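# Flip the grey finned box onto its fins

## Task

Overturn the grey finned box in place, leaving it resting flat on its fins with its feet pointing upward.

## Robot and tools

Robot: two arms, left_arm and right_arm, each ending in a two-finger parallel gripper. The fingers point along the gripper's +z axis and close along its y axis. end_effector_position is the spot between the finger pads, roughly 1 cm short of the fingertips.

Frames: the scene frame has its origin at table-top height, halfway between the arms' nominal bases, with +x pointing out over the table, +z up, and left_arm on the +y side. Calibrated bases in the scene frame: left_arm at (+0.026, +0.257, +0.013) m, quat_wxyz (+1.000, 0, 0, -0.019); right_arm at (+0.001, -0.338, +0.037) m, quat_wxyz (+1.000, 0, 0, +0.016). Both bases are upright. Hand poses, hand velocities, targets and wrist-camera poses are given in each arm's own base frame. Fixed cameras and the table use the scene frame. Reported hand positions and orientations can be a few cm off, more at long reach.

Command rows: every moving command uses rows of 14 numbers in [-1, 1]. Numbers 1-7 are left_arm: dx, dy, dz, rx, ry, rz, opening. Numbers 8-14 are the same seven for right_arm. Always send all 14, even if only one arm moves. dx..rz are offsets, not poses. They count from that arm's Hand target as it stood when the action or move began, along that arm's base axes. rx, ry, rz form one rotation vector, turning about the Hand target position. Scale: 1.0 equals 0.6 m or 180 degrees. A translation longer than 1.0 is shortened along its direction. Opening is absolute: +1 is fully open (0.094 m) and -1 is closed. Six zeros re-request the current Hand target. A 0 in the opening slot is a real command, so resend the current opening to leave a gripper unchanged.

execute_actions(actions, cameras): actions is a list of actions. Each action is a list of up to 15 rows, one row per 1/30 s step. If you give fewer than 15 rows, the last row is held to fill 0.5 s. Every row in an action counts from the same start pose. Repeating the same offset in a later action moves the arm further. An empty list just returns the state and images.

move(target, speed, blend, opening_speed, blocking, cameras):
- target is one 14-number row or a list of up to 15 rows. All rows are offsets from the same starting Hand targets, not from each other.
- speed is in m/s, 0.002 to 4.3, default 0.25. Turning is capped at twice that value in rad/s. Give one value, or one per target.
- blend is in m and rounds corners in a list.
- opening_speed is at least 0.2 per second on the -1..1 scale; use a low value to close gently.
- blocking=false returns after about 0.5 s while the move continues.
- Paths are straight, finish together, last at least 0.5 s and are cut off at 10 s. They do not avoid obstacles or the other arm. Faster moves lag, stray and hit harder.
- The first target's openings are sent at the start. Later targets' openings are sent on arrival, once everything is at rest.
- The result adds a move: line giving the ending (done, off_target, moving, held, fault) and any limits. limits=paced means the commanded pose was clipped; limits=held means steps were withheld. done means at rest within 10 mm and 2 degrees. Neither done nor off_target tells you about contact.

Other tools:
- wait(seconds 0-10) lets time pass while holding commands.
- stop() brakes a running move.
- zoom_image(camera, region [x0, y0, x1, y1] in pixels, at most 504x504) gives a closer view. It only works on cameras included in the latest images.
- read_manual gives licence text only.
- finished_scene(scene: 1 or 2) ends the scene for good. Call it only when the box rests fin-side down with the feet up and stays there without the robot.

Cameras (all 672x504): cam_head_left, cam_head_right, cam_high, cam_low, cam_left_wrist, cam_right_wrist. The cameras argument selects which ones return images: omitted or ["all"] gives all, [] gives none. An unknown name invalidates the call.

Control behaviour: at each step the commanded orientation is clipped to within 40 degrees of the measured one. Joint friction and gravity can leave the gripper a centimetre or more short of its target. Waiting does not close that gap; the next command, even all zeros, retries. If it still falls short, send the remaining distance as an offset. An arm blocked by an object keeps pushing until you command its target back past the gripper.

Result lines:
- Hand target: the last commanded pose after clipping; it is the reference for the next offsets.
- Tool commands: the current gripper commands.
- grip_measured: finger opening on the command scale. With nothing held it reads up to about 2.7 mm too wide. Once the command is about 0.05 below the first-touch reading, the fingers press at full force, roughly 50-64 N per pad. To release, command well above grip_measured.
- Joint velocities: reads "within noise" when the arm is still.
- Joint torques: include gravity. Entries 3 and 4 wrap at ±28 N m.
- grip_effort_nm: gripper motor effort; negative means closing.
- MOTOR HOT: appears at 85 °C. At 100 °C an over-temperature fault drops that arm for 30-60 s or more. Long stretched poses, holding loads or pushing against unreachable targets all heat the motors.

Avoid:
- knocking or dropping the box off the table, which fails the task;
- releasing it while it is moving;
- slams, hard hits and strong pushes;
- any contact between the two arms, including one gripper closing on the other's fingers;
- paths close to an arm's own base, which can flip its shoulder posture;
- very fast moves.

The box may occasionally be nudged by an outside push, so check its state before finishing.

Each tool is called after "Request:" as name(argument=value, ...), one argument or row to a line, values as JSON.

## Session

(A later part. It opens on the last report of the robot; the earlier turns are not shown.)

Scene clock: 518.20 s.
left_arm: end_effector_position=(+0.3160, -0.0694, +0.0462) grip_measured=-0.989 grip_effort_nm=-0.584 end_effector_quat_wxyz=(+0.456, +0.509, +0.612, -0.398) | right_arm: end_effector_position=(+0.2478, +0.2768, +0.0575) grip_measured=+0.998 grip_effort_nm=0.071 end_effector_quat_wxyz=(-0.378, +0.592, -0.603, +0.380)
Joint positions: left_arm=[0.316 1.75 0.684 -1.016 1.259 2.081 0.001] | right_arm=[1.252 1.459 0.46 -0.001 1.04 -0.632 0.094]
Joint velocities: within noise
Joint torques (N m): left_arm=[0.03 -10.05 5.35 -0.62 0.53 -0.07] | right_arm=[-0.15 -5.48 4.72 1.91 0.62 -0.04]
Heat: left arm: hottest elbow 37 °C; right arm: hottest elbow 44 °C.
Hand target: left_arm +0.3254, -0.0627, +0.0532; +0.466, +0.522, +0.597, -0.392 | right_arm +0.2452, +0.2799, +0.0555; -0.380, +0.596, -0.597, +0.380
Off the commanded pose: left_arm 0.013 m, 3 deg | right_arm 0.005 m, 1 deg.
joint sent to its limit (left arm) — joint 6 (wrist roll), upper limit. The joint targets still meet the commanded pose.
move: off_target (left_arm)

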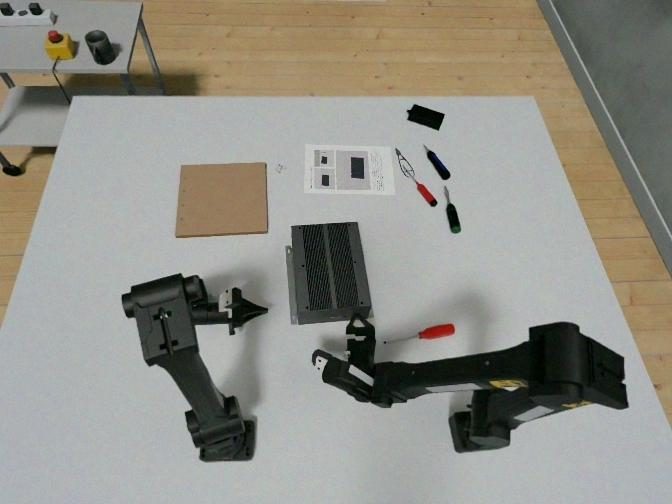

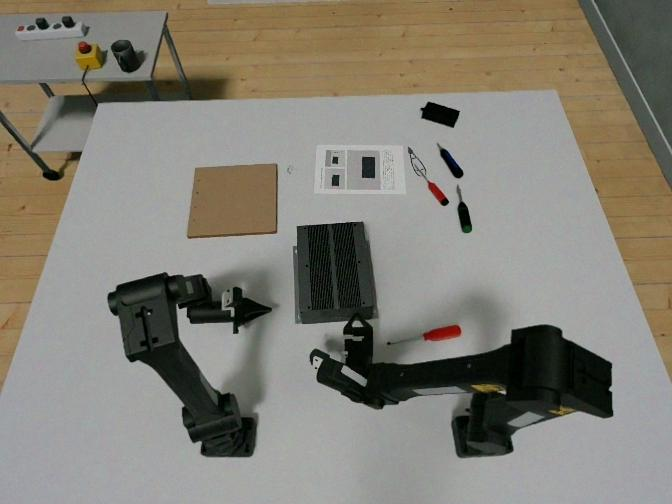

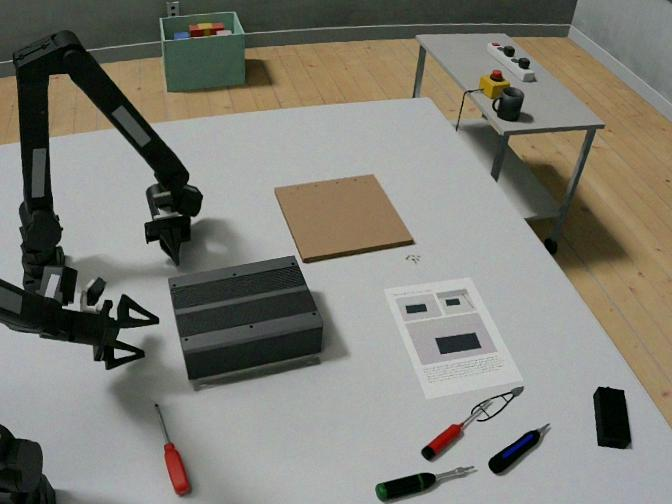

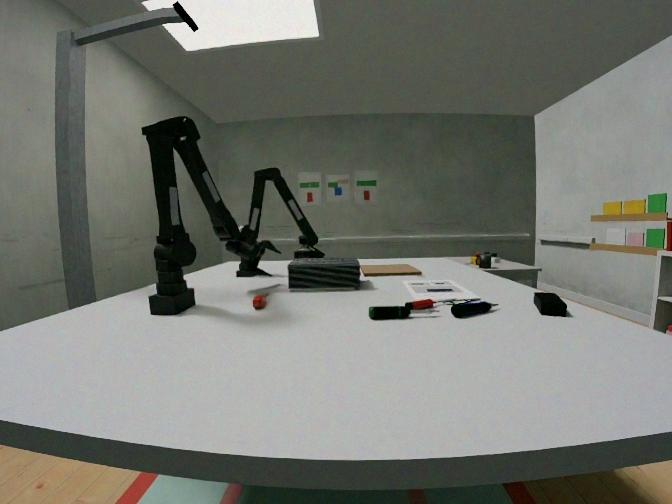

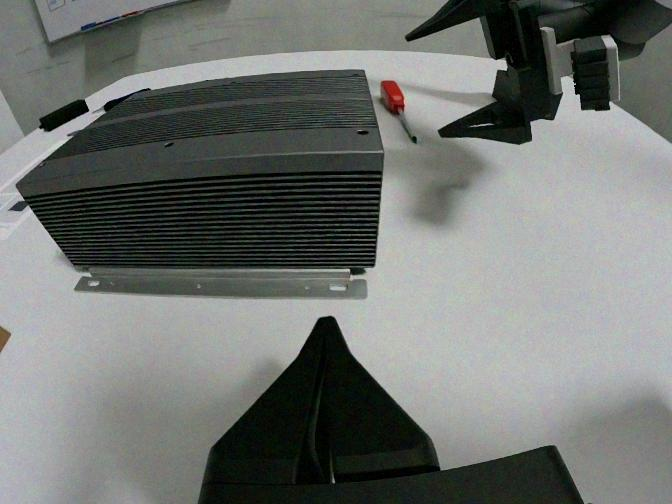

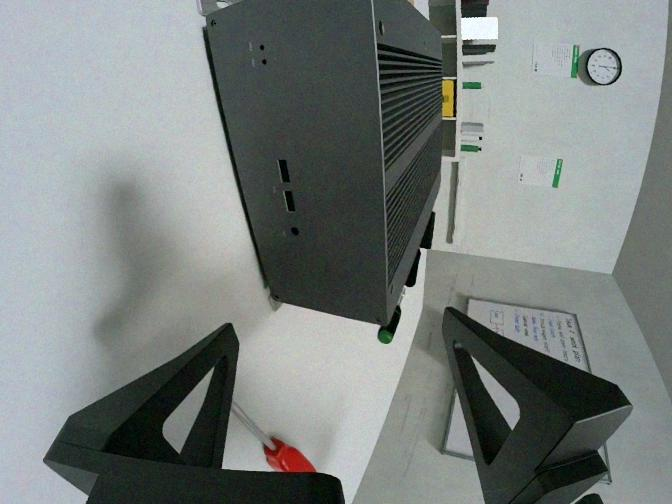

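Request:
move(
  target=[
    [0,0,0,0,0,0,-1,0.0,0,-0.05,0,0,0,1],
    [0,0,0,0,0,0,-1,0.04,0.02,-0.062,0,0,0,1],
  ],
  speed=0.1,
)

Request:
zoom_image(
  camera="cam_left_wrist",
  region=[330, 20, 600, 300],
)

Request:
zoom_image(
  camera="cam_high",
  region=[80, 260, 280, 420],
)

Scene clock: 566.87 s.
left_arm: end_effector_position=(+0.3160, -0.0694, +0.0462) grip_measured=-0.989 grip_effort_nm=-0.579 end_effector_quat_wxyz=(+0.456, +0.509, +0.612, -0.398) | right_arm: end_effector_position=(+0.2607, +0.2826, +0.0151) grip_measured=+0.998 grip_effort_nm=0.076 end_effector_quat_wxyz=(-0.373, +0.603, -0.592, +0.382)
Joint positions: left_arm=[0.316 1.75 0.684 -1.016 1.259 2.081 0.001] | right_arm=[1.216 1.642 0.453 0.245 1.012 -0.729 0.094]
Joint velocities: within noise
Joint torques (N m): left_arm=[-0.03 -10.17 5.34 -0.61 0.52 -0.06] | right_arm=[-1.96 -6.42 5.48 1.95 0.31 -0.09]
Heat: left arm: hottest elbow 37 °C; right arm: hottest elbow 38 °C.
Hand target: left_arm +0.3254, -0.0627, +0.0532; +0.466, +0.522, +0.597, -0.392 | right_arm +0.2691, +0.2920, +0.0184; -0.380, +0.596, -0.597, +0.380
Off the commanded pose: left_arm 0.013 m, 3 deg | right_arm 0.013 m, 1 deg.
joint sent to its limit (left arm) — joint 6 (wrist roll), upper limit. The joint targets still meet the commanded pose.
move: off_target (left_arm, right_arm)

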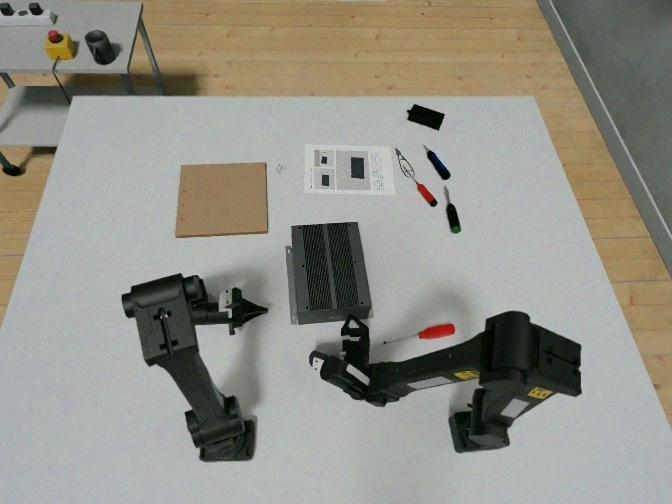

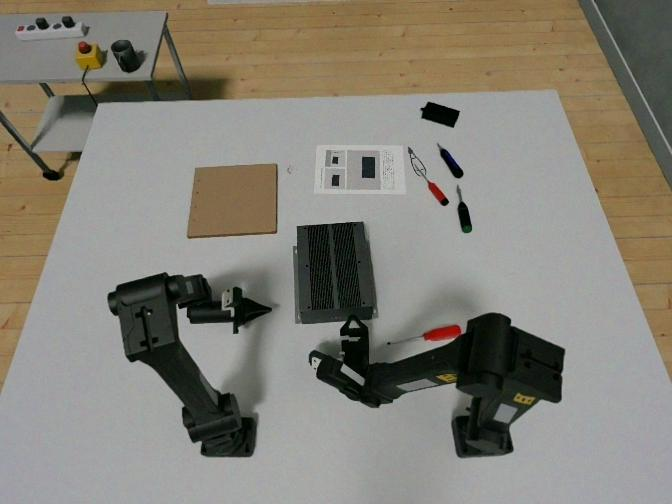

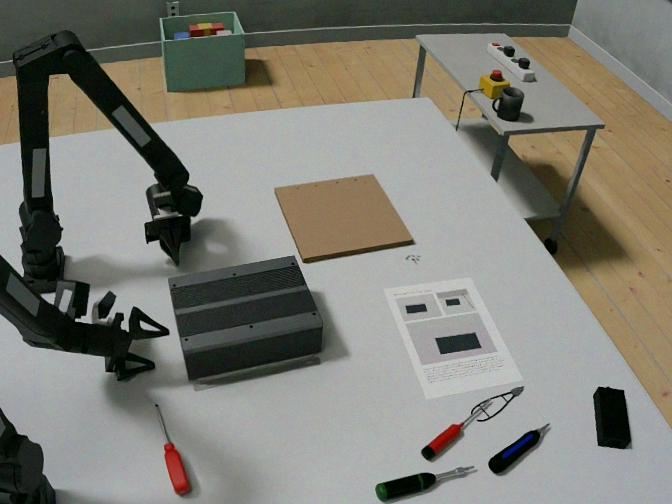

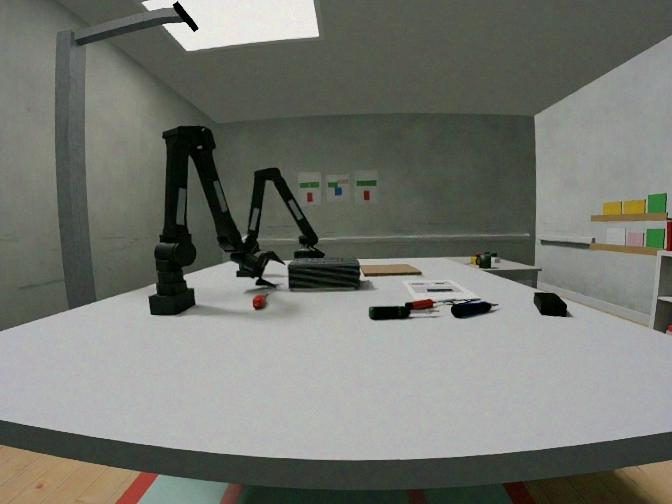

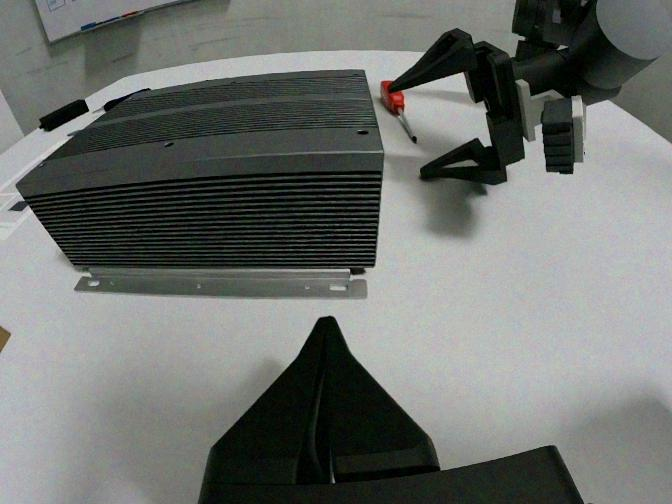

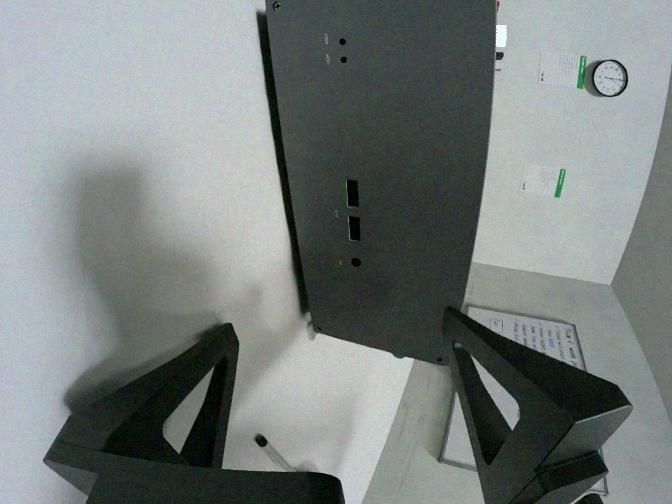

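Scaled by 1.800 from the camera's 672x504 image, which has a finer 960x720 frame.

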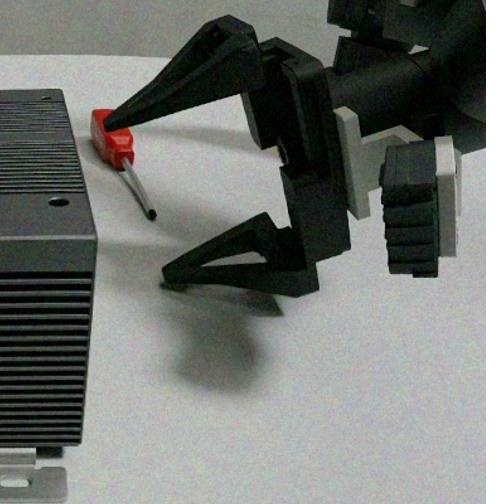

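Scaled by 2.520.

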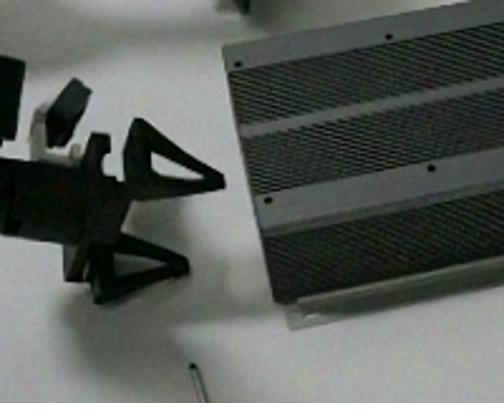

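Request:
move(
  target=[
    [0,0,0,0,0,0,-1,-0.05,-0.2,0.33,0,0.361,0,0.3],
    [0.007,0,-0.05,0,0,0,-1,0.113,-0.33,0.1,0.368,0.306,0.2347,-1],
    [0.012,-0.08,-0.05,0,0,0,-1,0.113,-0.267,-0.035,0.368,0.306,0.2347,-1],
  ],
  speed=0.25,
  blend=[0.04,0.02,0],
)

Scene clock: 602.93 s.
left_arm: end_effector_position=(+0.3328, -0.1083, +0.0197) grip_measured=-0.989 grip_effort_nm=-0.579 end_effector_quat_wxyz=(+0.466, +0.518, +0.599, -0.395) | right_arm: end_effector_position=(+0.3381, +0.1271, -0.0035) grip_measured=-0.986 grip_effort_nm=-0.769 end_effector_quat_wxyz=(-0.431, +0.559, -0.564, -0.427)
Joint positions: left_arm=[0.182 1.78 0.622 -0.516 1.312 1.689 0.001] | right_arm=[-0.113 1.923 0.753 -0.765 -1.286 -1.95 0.001]
Joint velocities: within noise
Joint torques (N m): left_arm=[-1.32 -10.34 3.11 0.8 0.64 -0.35] | right_arm=[-0.21 -11.05 2.4 0.27 -0.82 0.06]
Heat: left arm: hottest elbow 37 °C; right arm: hottest elbow 37 °C.
Hand target: left_arm +0.3325, -0.1107, +0.0232; +0.466, +0.522, +0.597, -0.392 | right_arm +0.3369, +0.1318, -0.0026; -0.430, +0.562, -0.561, -0.430
Off the commanded pose: left_arm 0.004 m, 1 deg | right_arm 0.005 m, 1 deg.
move: done; blend cut to 0 m at target 2; target 2's new opening was sent with right_arm's hand 0.013 m and 3 deg from that target

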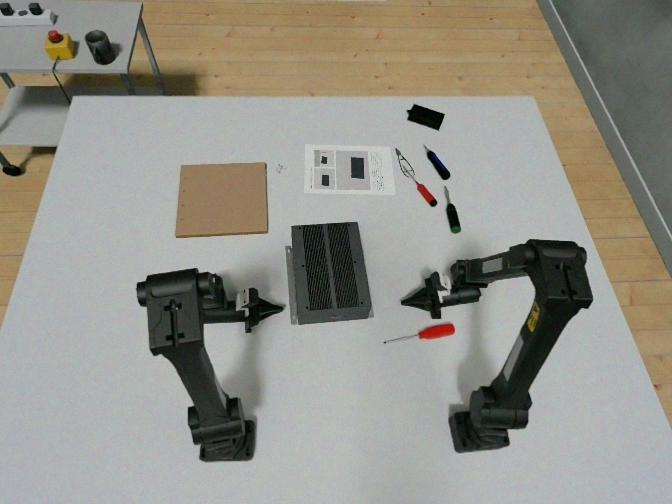

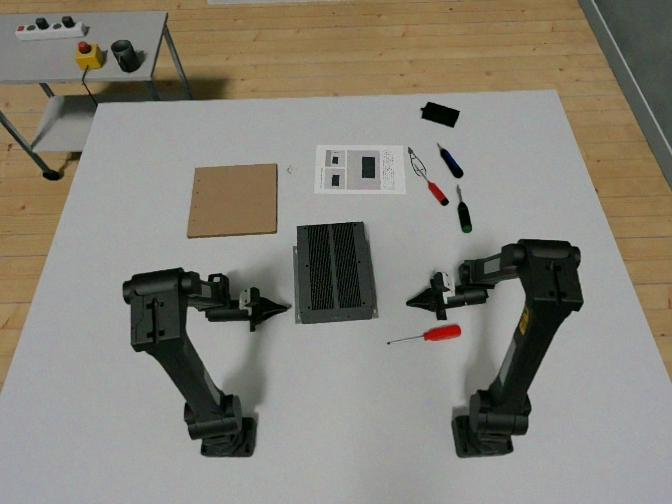

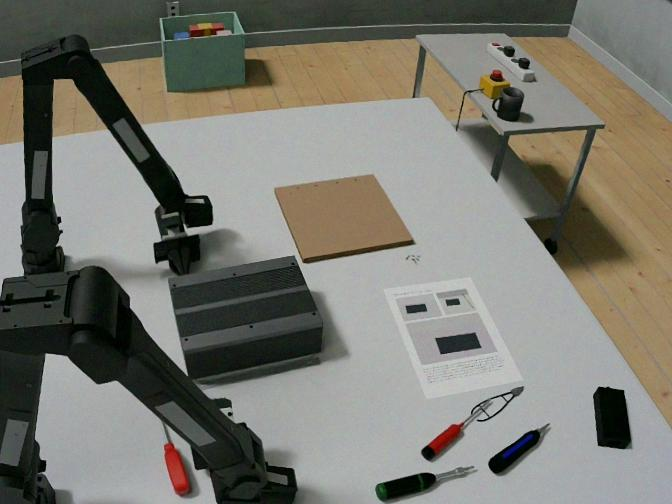

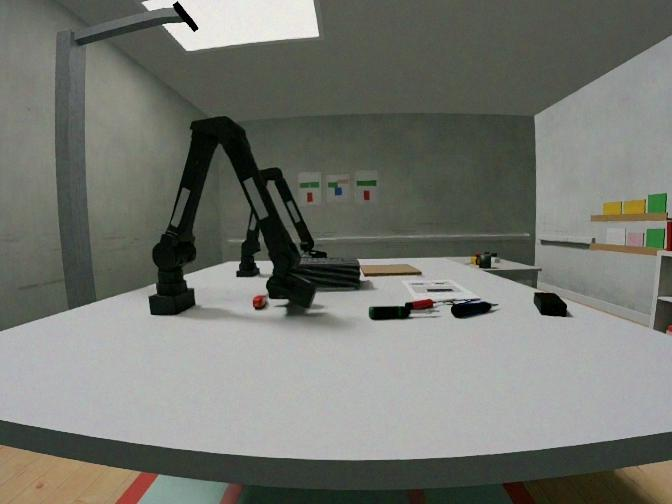

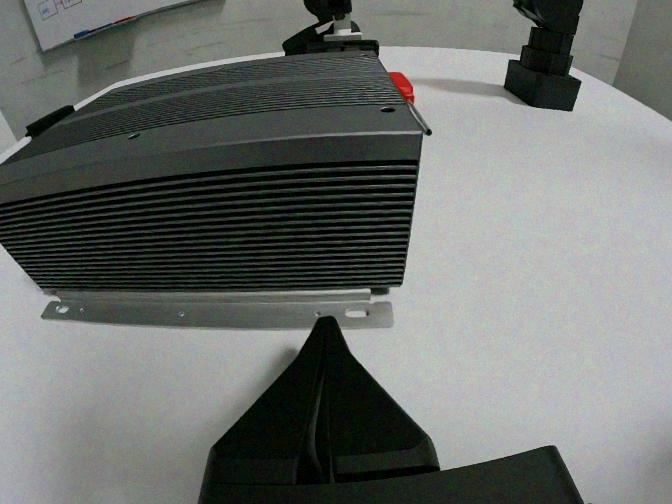

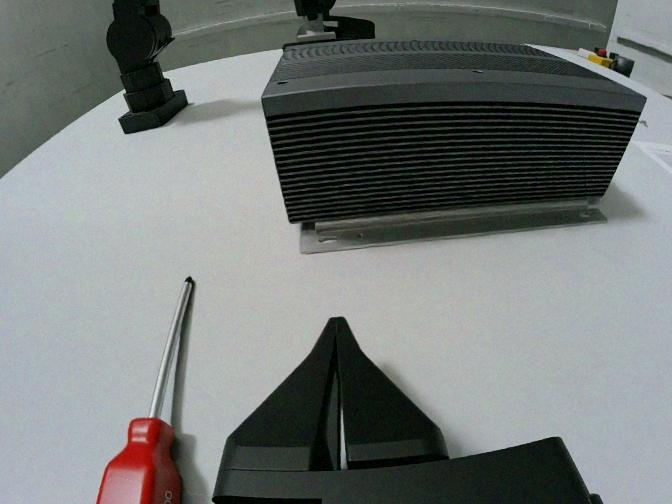

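Request:
move(
  target=[
    [-0.02,-0.057,0,0,0,0,-1,-0.005,0.14,0,0,0,0,-1],
    [-0.02,-0.16,0.01,0,0,0,-1,-0.005,0.24,0.01,0,0,0,-1],
  ],
  speed=0.08,
  cameras=["cam_low","cam_left_wrist","cam_right_wrist","cam_head_left"],
)

Scene clock: 617.70 s.
left_arm: end_effector_position=(+0.3241, -0.1498, +0.0207) grip_measured=-0.989 grip_effort_nm=-0.564 end_effector_quat_wxyz=(+0.474, +0.469, +0.653, -0.358) | right_arm: end_effector_position=(+0.3408, +0.2242, -0.0064) grip_measured=-0.986 grip_effort_nm=-0.759 end_effector_quat_wxyz=(+0.433, -0.517, +0.613, +0.412)
Joint positions: left_arm=[0.028 1.695 0.364 0.481 1.17 0.785 0.001] | right_arm=[0.187 1.881 0.507 0.575 -1.159 -0.695 0.001]
Joint velocities: within noise
Joint torques (N m): left_arm=[-13.51 -5.95 5.9 3.14 1.73 -0.35] | right_arm=[8.94 -9.64 5.04 2.89 -1.01 0.05]
Heat: left arm: hottest elbow 36 °C; right arm: hottest elbow 36 °C.
Hand target: left_arm +0.3206, -0.2067, +0.0291; +0.466, +0.522, +0.597, -0.392 | right_arm +0.3339, +0.2757, +0.0035; +0.430, -0.562, +0.561, +0.430
Off the commanded pose: left_arm 0.058 m, 10 deg | right_arm 0.053 m, 8 deg.
move: off_target (left_arm, right_arm)
Images, in order (width x height): cam_head_left 672x504, cam_low 672x504, cam_left_wrist 672x504, cam_right_wrist 672x504.

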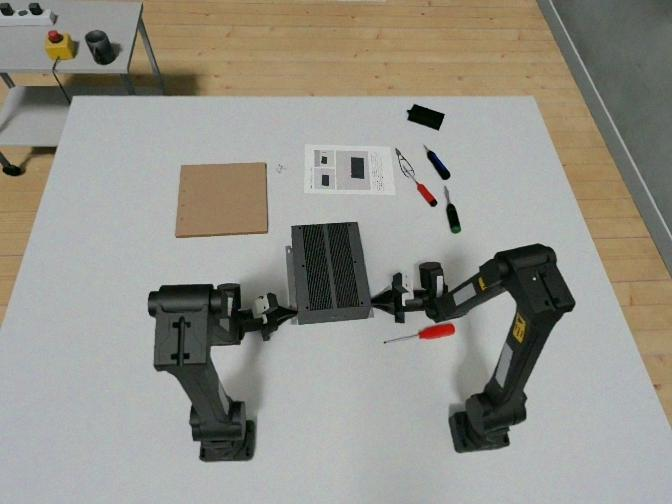

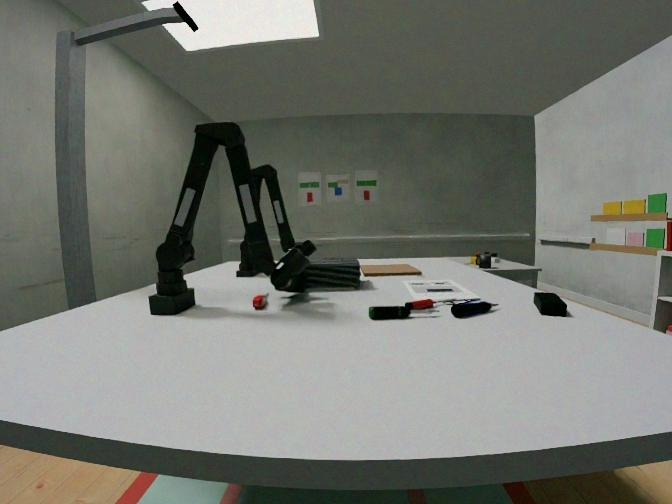

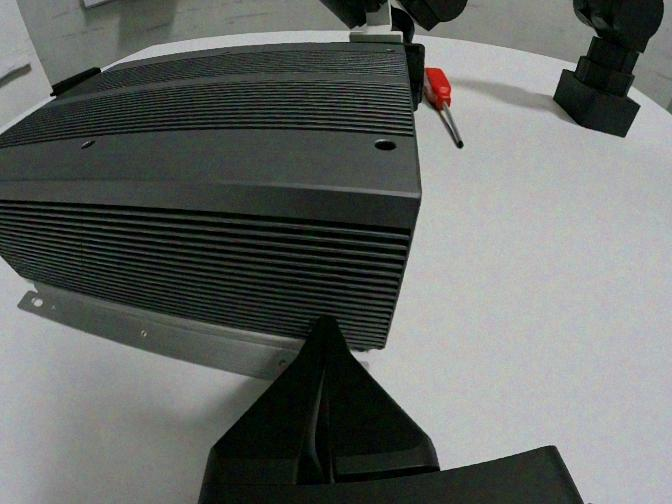

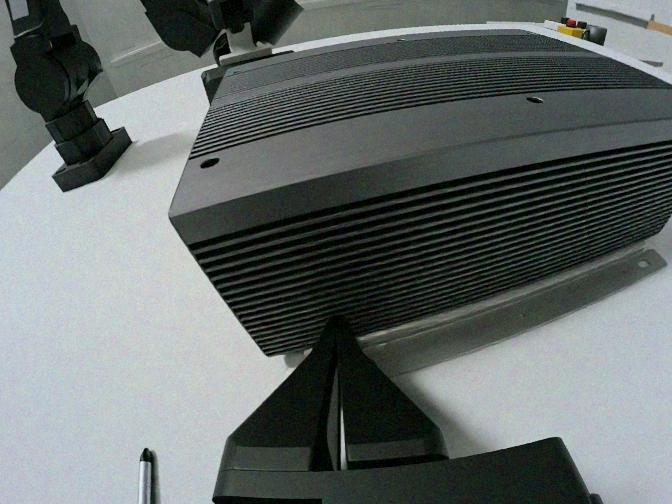

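Request:
move(
  target=[
    [0,-0.04,0.01,0,0,0,-1,0,0.07,0.02,0,0,0,-1],
    [0,-0.06,0.06,0,0,0,-1,0,0.09,0.07,0,0,0,-1],
  ],
  speed=0.04,
  cameras=["cam_low","cam_left_wrist","cam_right_wrist","cam_head_left"],
)

Scene clock: 624.90 s.
left_arm: end_effector_position=(+0.3254, -0.1552, +0.0230) grip_measured=-0.989 grip_effort_nm=-0.545 end_effector_quat_wxyz=(+0.460, +0.436, +0.697, -0.337) | right_arm: end_effector_position=(+0.3501, +0.2227, -0.0052) grip_measured=-0.986 grip_effort_nm=-0.740 end_effector_quat_wxyz=(+0.420, -0.469, +0.679, +0.377)
Joint positions: left_arm=[-0.02 1.636 0.325 0.544 1.04 0.619 0] | right_arm=[0.212 1.825 0.471 0.622 -0.997 -0.521 0.001]
Joint velocities: within noise
Joint torques (N m): left_arm=[-17.73 -10.23 7.84 2.44 4.15 -0.32] | right_arm=[16.44 -13.57 7.77 2.77 -4.35 0]
Heat: left arm: hottest elbow 36 °C; right arm: hottest elbow 36 °C.
Hand target: left_arm +0.3205, -0.2427, +0.0651; +0.466, +0.522, +0.597, -0.392 | right_arm +0.3339, +0.3297, +0.0453; +0.430, -0.561, +0.561, +0.430
Off the commanded pose: left_arm 0.097 m, 16 deg | right_arm 0.120 m, 18 deg.
move: off_target (left_arm, right_arm)
Images, in order (width x height): cam_head_left 672x504, cam_low 672x504, cam_left_wrist 672x504, cam_right_wrist 672x504.

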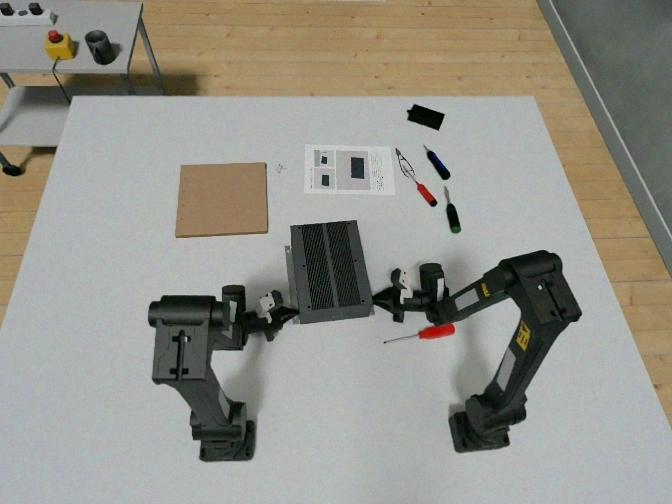

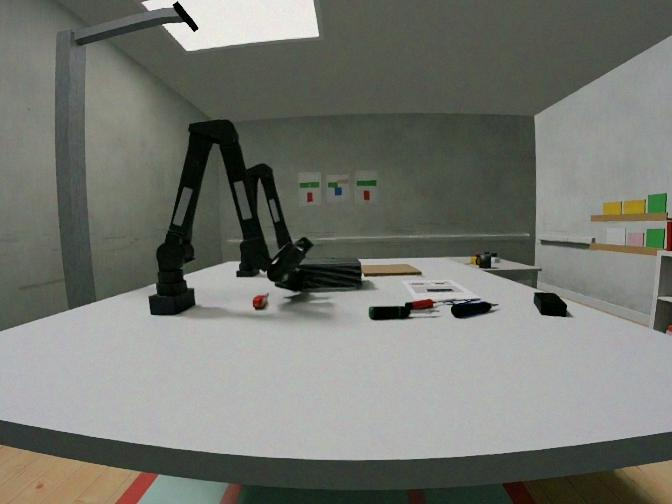

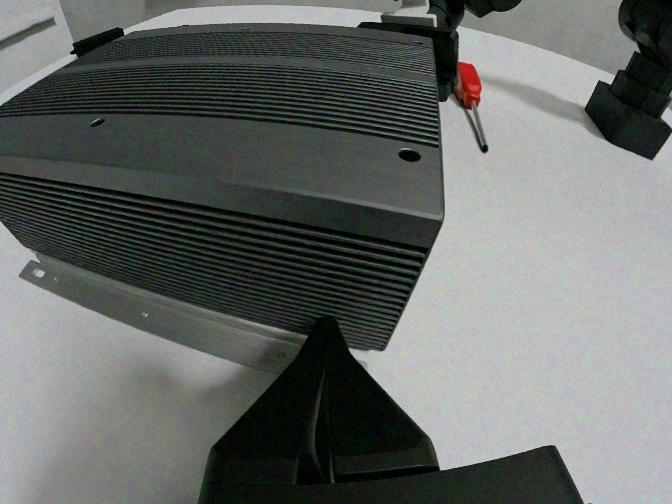

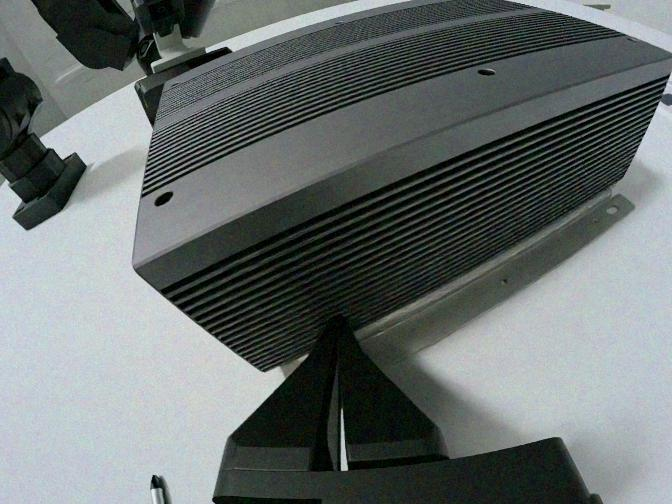

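Request:
move(
  target=[-0.01,0,0.06,0,0,0,-1,-0.02,0,0.06,0,0,0,-1],
  speed=0.04,
  cameras=["cam_low","cam_left_wrist","cam_right_wrist","cam_high"],
)

Request:
zoom_image(
  camera="cam_low",
  region=[260, 230, 400, 310],
)

Scene clock: 634.33 s.
left_arm: end_effector_position=(+0.2456, -0.2230, +0.0462) grip_measured=-0.990 grip_effort_nm=-0.540 end_effector_quat_wxyz=(+0.377, +0.490, +0.657, -0.432) | right_arm: end_effector_position=(+0.4032, +0.2515, +0.0751) grip_measured=-0.986 grip_effort_nm=-0.730 end_effector_quat_wxyz=(+0.480, -0.503, +0.629, +0.348)
Joint positions: left_arm=[-0.257 1.464 0.277 0.348 1.093 0.567 0] | right_arm=[0.255 1.667 0.595 0.516 -0.973 -0.522 0.001]
Joint velocities: within noise
Joint torques (N m): left_arm=[-0.73 -9.58 13.19 4.51 0.43 -0.27] | right_arm=[12.75 -11.93 1.59 1.21 -4.71 -0.07]
Heat: left arm: hottest wrist yaw 40 °C; right arm: hottest wrist yaw 46 °C.
Hand target: left_arm +0.3146, -0.2427, +0.1012; +0.466, +0.522, +0.597, -0.392 | right_arm +0.3219, +0.3297, +0.0813; +0.430, -0.561, +0.561, +0.430
Off the commanded pose: left_arm 0.090 m, 14 deg | right_arm 0.113 m, 15 deg.
move: off_target (left_arm, right_arm)
Images, in order (width x height): cam_high 672x504, cam_low 672x504, cam_left_wrist 672x504, cam_right_wrist 672x504.

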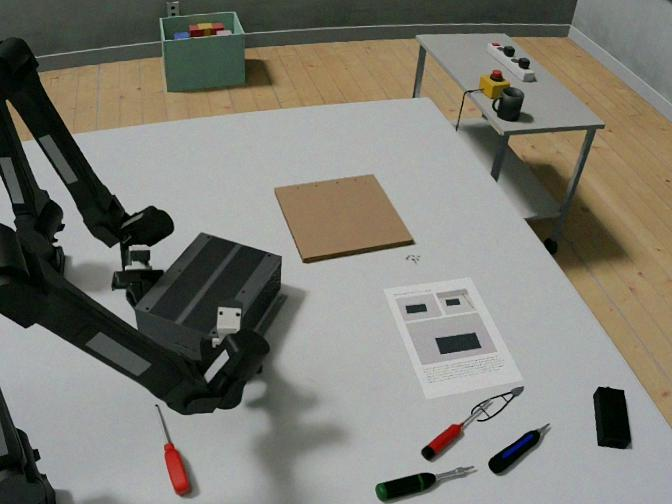

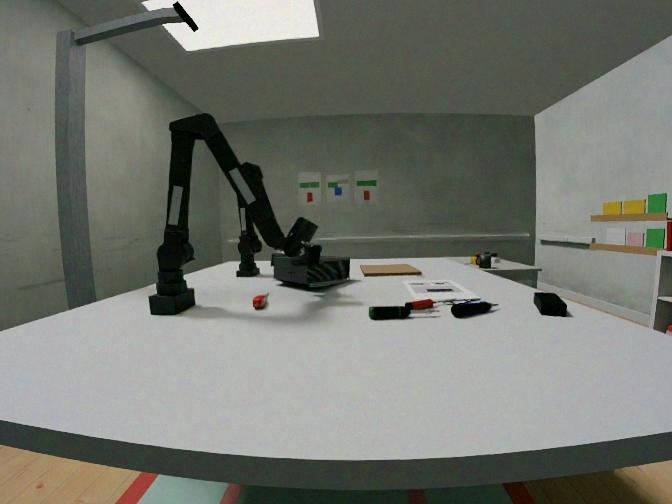

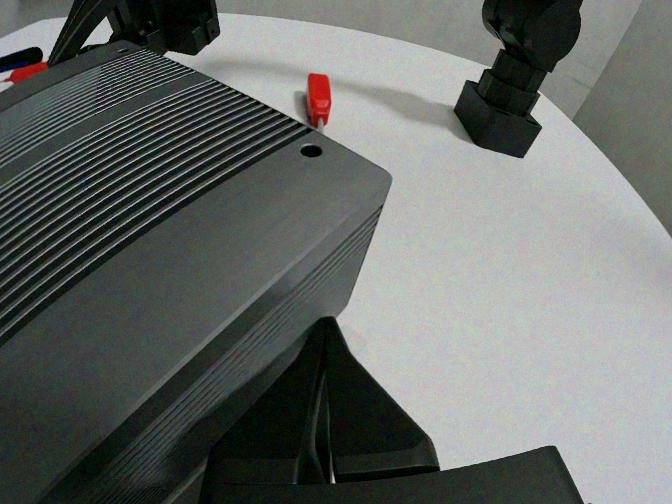

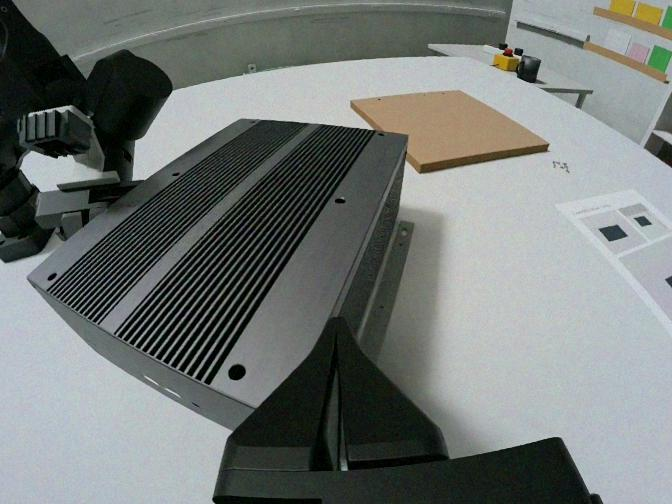

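Scaled by 3.600.

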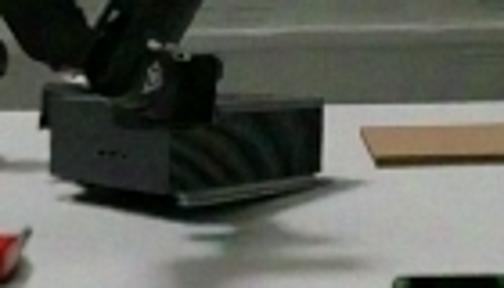

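Request:
move(
  target=[
    [0,0.0,-0.1,0,0,0,-1,0,0,-0.12,0,0,0,-1],
    [0,0.12,-0.1,0,0,0,-1,0.0,-0.15,-0.12,0,0,0,-1],
    [0,0.2,0,0,0,0,-1,0.0,-0.3,0,0,0,0,-1],
  ],
  speed=[0.05,0.06,0.2],
)

Request:
zoom_image(
  camera="cam_low",
  region=[260, 230, 400, 310],
)

Scene clock: 654.07 s.
left_arm: end_effector_position=(+0.3023, -0.1272, +0.1000) grip_measured=-0.990 grip_effort_nm=-0.535 end_effector_quat_wxyz=(+0.463, +0.520, +0.598, -0.398) | right_arm: end_effector_position=(+0.3087, +0.1541, +0.0789) grip_measured=-0.987 grip_effort_nm=-0.735 end_effector_quat_wxyz=(-0.424, +0.559, -0.563, -0.438)
Joint positions: left_arm=[0.135 1.436 0.545 -0.643 1.312 1.539 0] | right_arm=[-0.037 1.605 0.655 -0.807 -1.305 -1.745 0.001]
Joint velocities: within noise
Joint torques (N m): left_arm=[-0.03 -4.54 7.91 0.29 0.63 -0.04] | right_arm=[-1.49 -7 6.42 0.02 -0.62 -0.11]
Heat: left arm: hottest elbow 40 °C; right arm: hottest wrist yaw 49 °C.
Hand target: left_arm +0.3145, -0.1227, +0.1012; +0.466, +0.522, +0.597, -0.392 | right_arm +0.3219, +0.1497, +0.0813; -0.430, +0.562, -0.561, -0.430
Off the commanded pose: left_arm 0.013 m, 1 deg | right_arm 0.014 m, 1 deg.
move: off_target (left_arm, right_arm)

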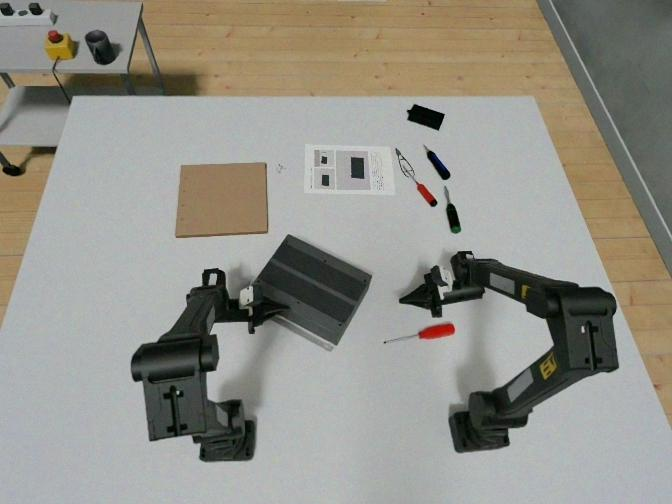

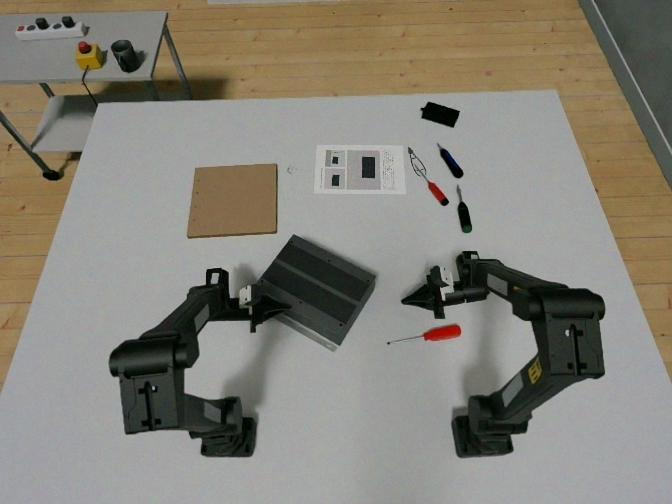

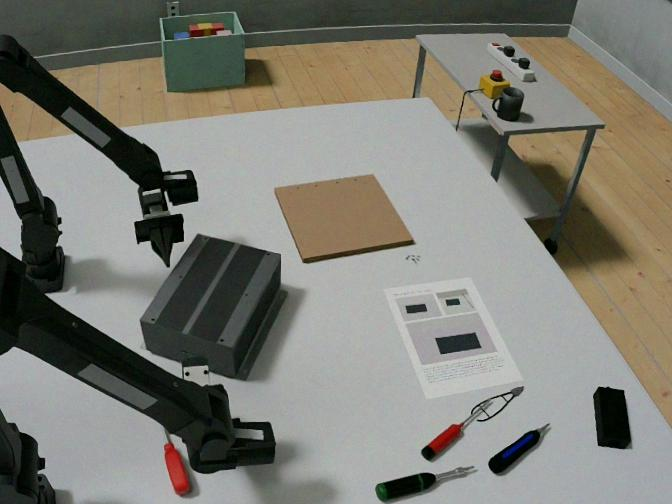

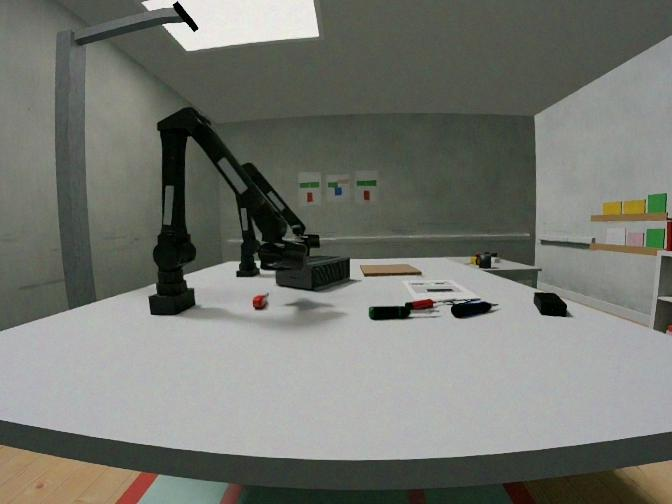

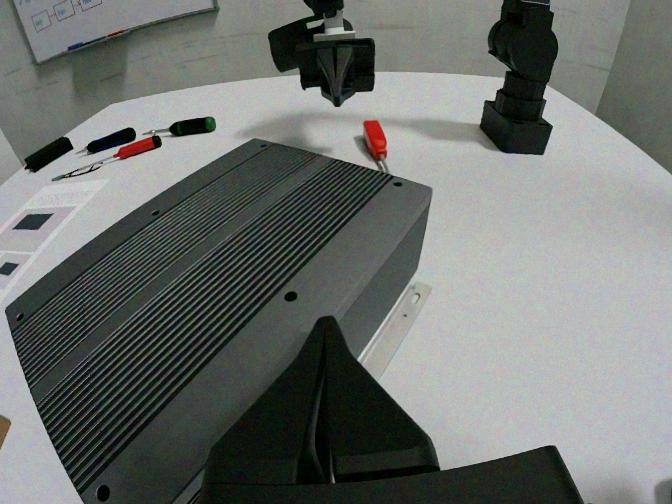

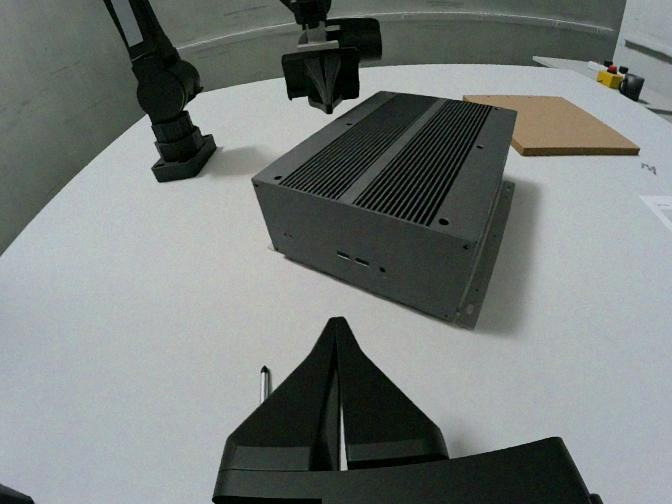

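Scaled by 3.600.

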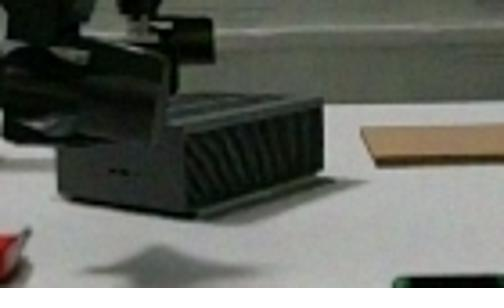

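Request:
move(
  target=[
    [-0.1,0.2,0.15,0.41,0.078,0,-1,0.16,0.0,0.15,-0.417,0,0,-1],
    [-0.09,0.19,-0.1,0.41,0.078,0,-1,0.26,0.132,-0.1,-0.417,0,0,-1],
  ],
  speed=0.25,
)

Scene clock: 739.77 s.
left_arm: end_effector_position=(+0.2601, -0.0065, +0.0462) grip_measured=-0.990 grip_effort_nm=-0.540 end_effector_quat_wxyz=(-0.006, +0.649, +0.760, -0.011) | right_arm: end_effector_position=(+0.4619, +0.2161, +0.0124) grip_measured=-0.987 grip_effort_nm=-0.735 end_effector_quat_wxyz=(+0.020, +0.706, -0.707, -0.008)
Joint positions: left_arm=[-0.018 1.209 0.606 -0.991 0.008 1.396 0] | right_arm=[0.438 1.883 1.295 -1.026 -0.001 -1.131 0.001]
Joint velocities: within noise
Joint torques (N m): left_arm=[-1.61 -3.25 6.91 0.75 0.04 -0.34] | right_arm=[0.03 -15.03 9.36 0.85 0.06 0.08]
Heat: left arm: hottest elbow 41 °C; right arm: hottest elbow 37 °C.
Hand target: left_arm +0.2605, -0.0087, +0.0412; -0.011, +0.648, +0.761, -0.012 | right_arm +0.4780, +0.2290, +0.0215; +0.001, +0.707, -0.707, +0.001
Off the commanded pose: left_arm 0.006 m, 1 deg | right_arm 0.022 m, 2 deg.
move: off_target (right_arm)

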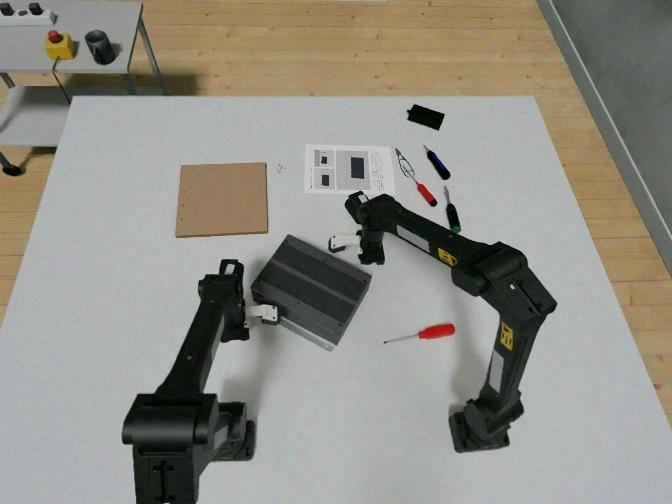

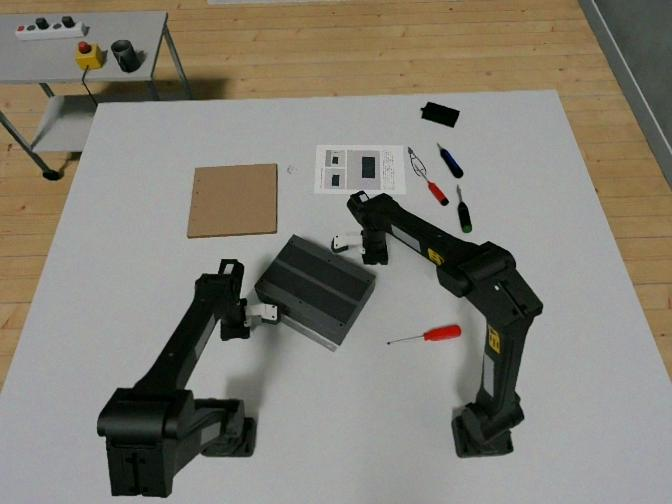

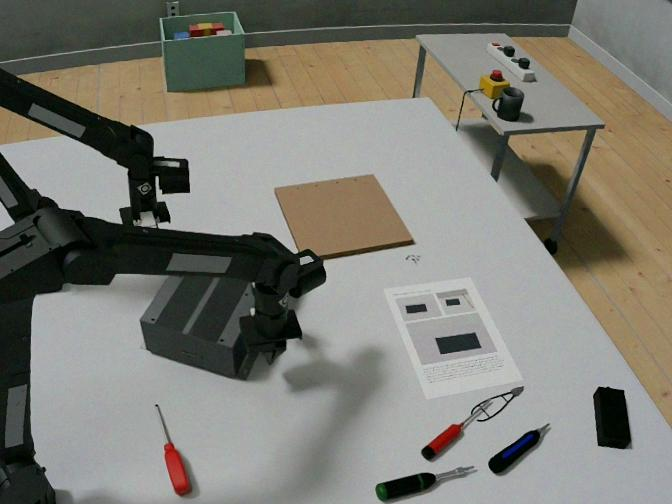

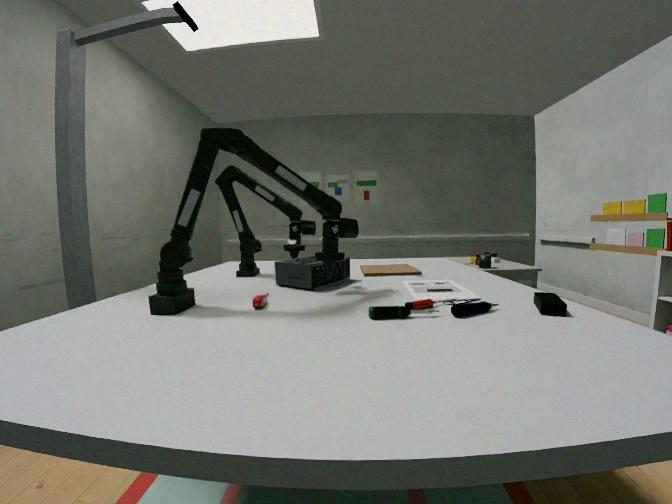

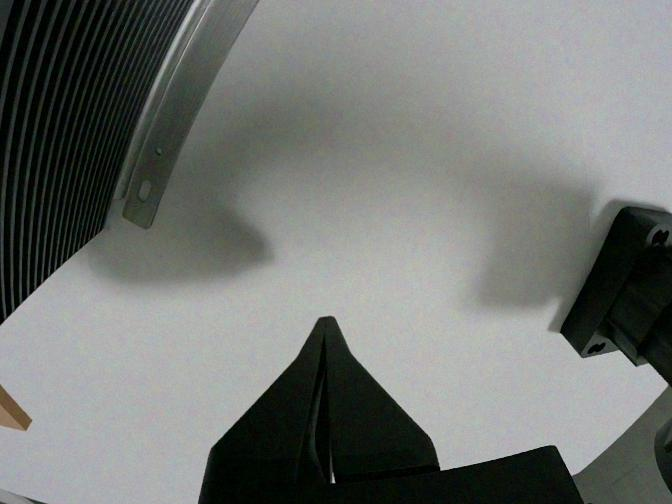

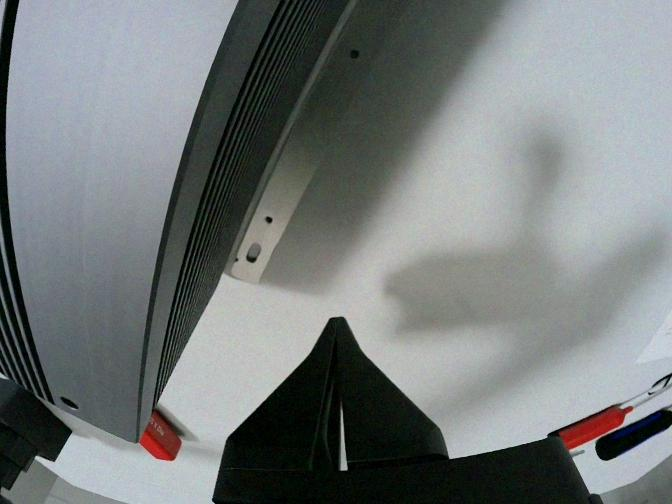

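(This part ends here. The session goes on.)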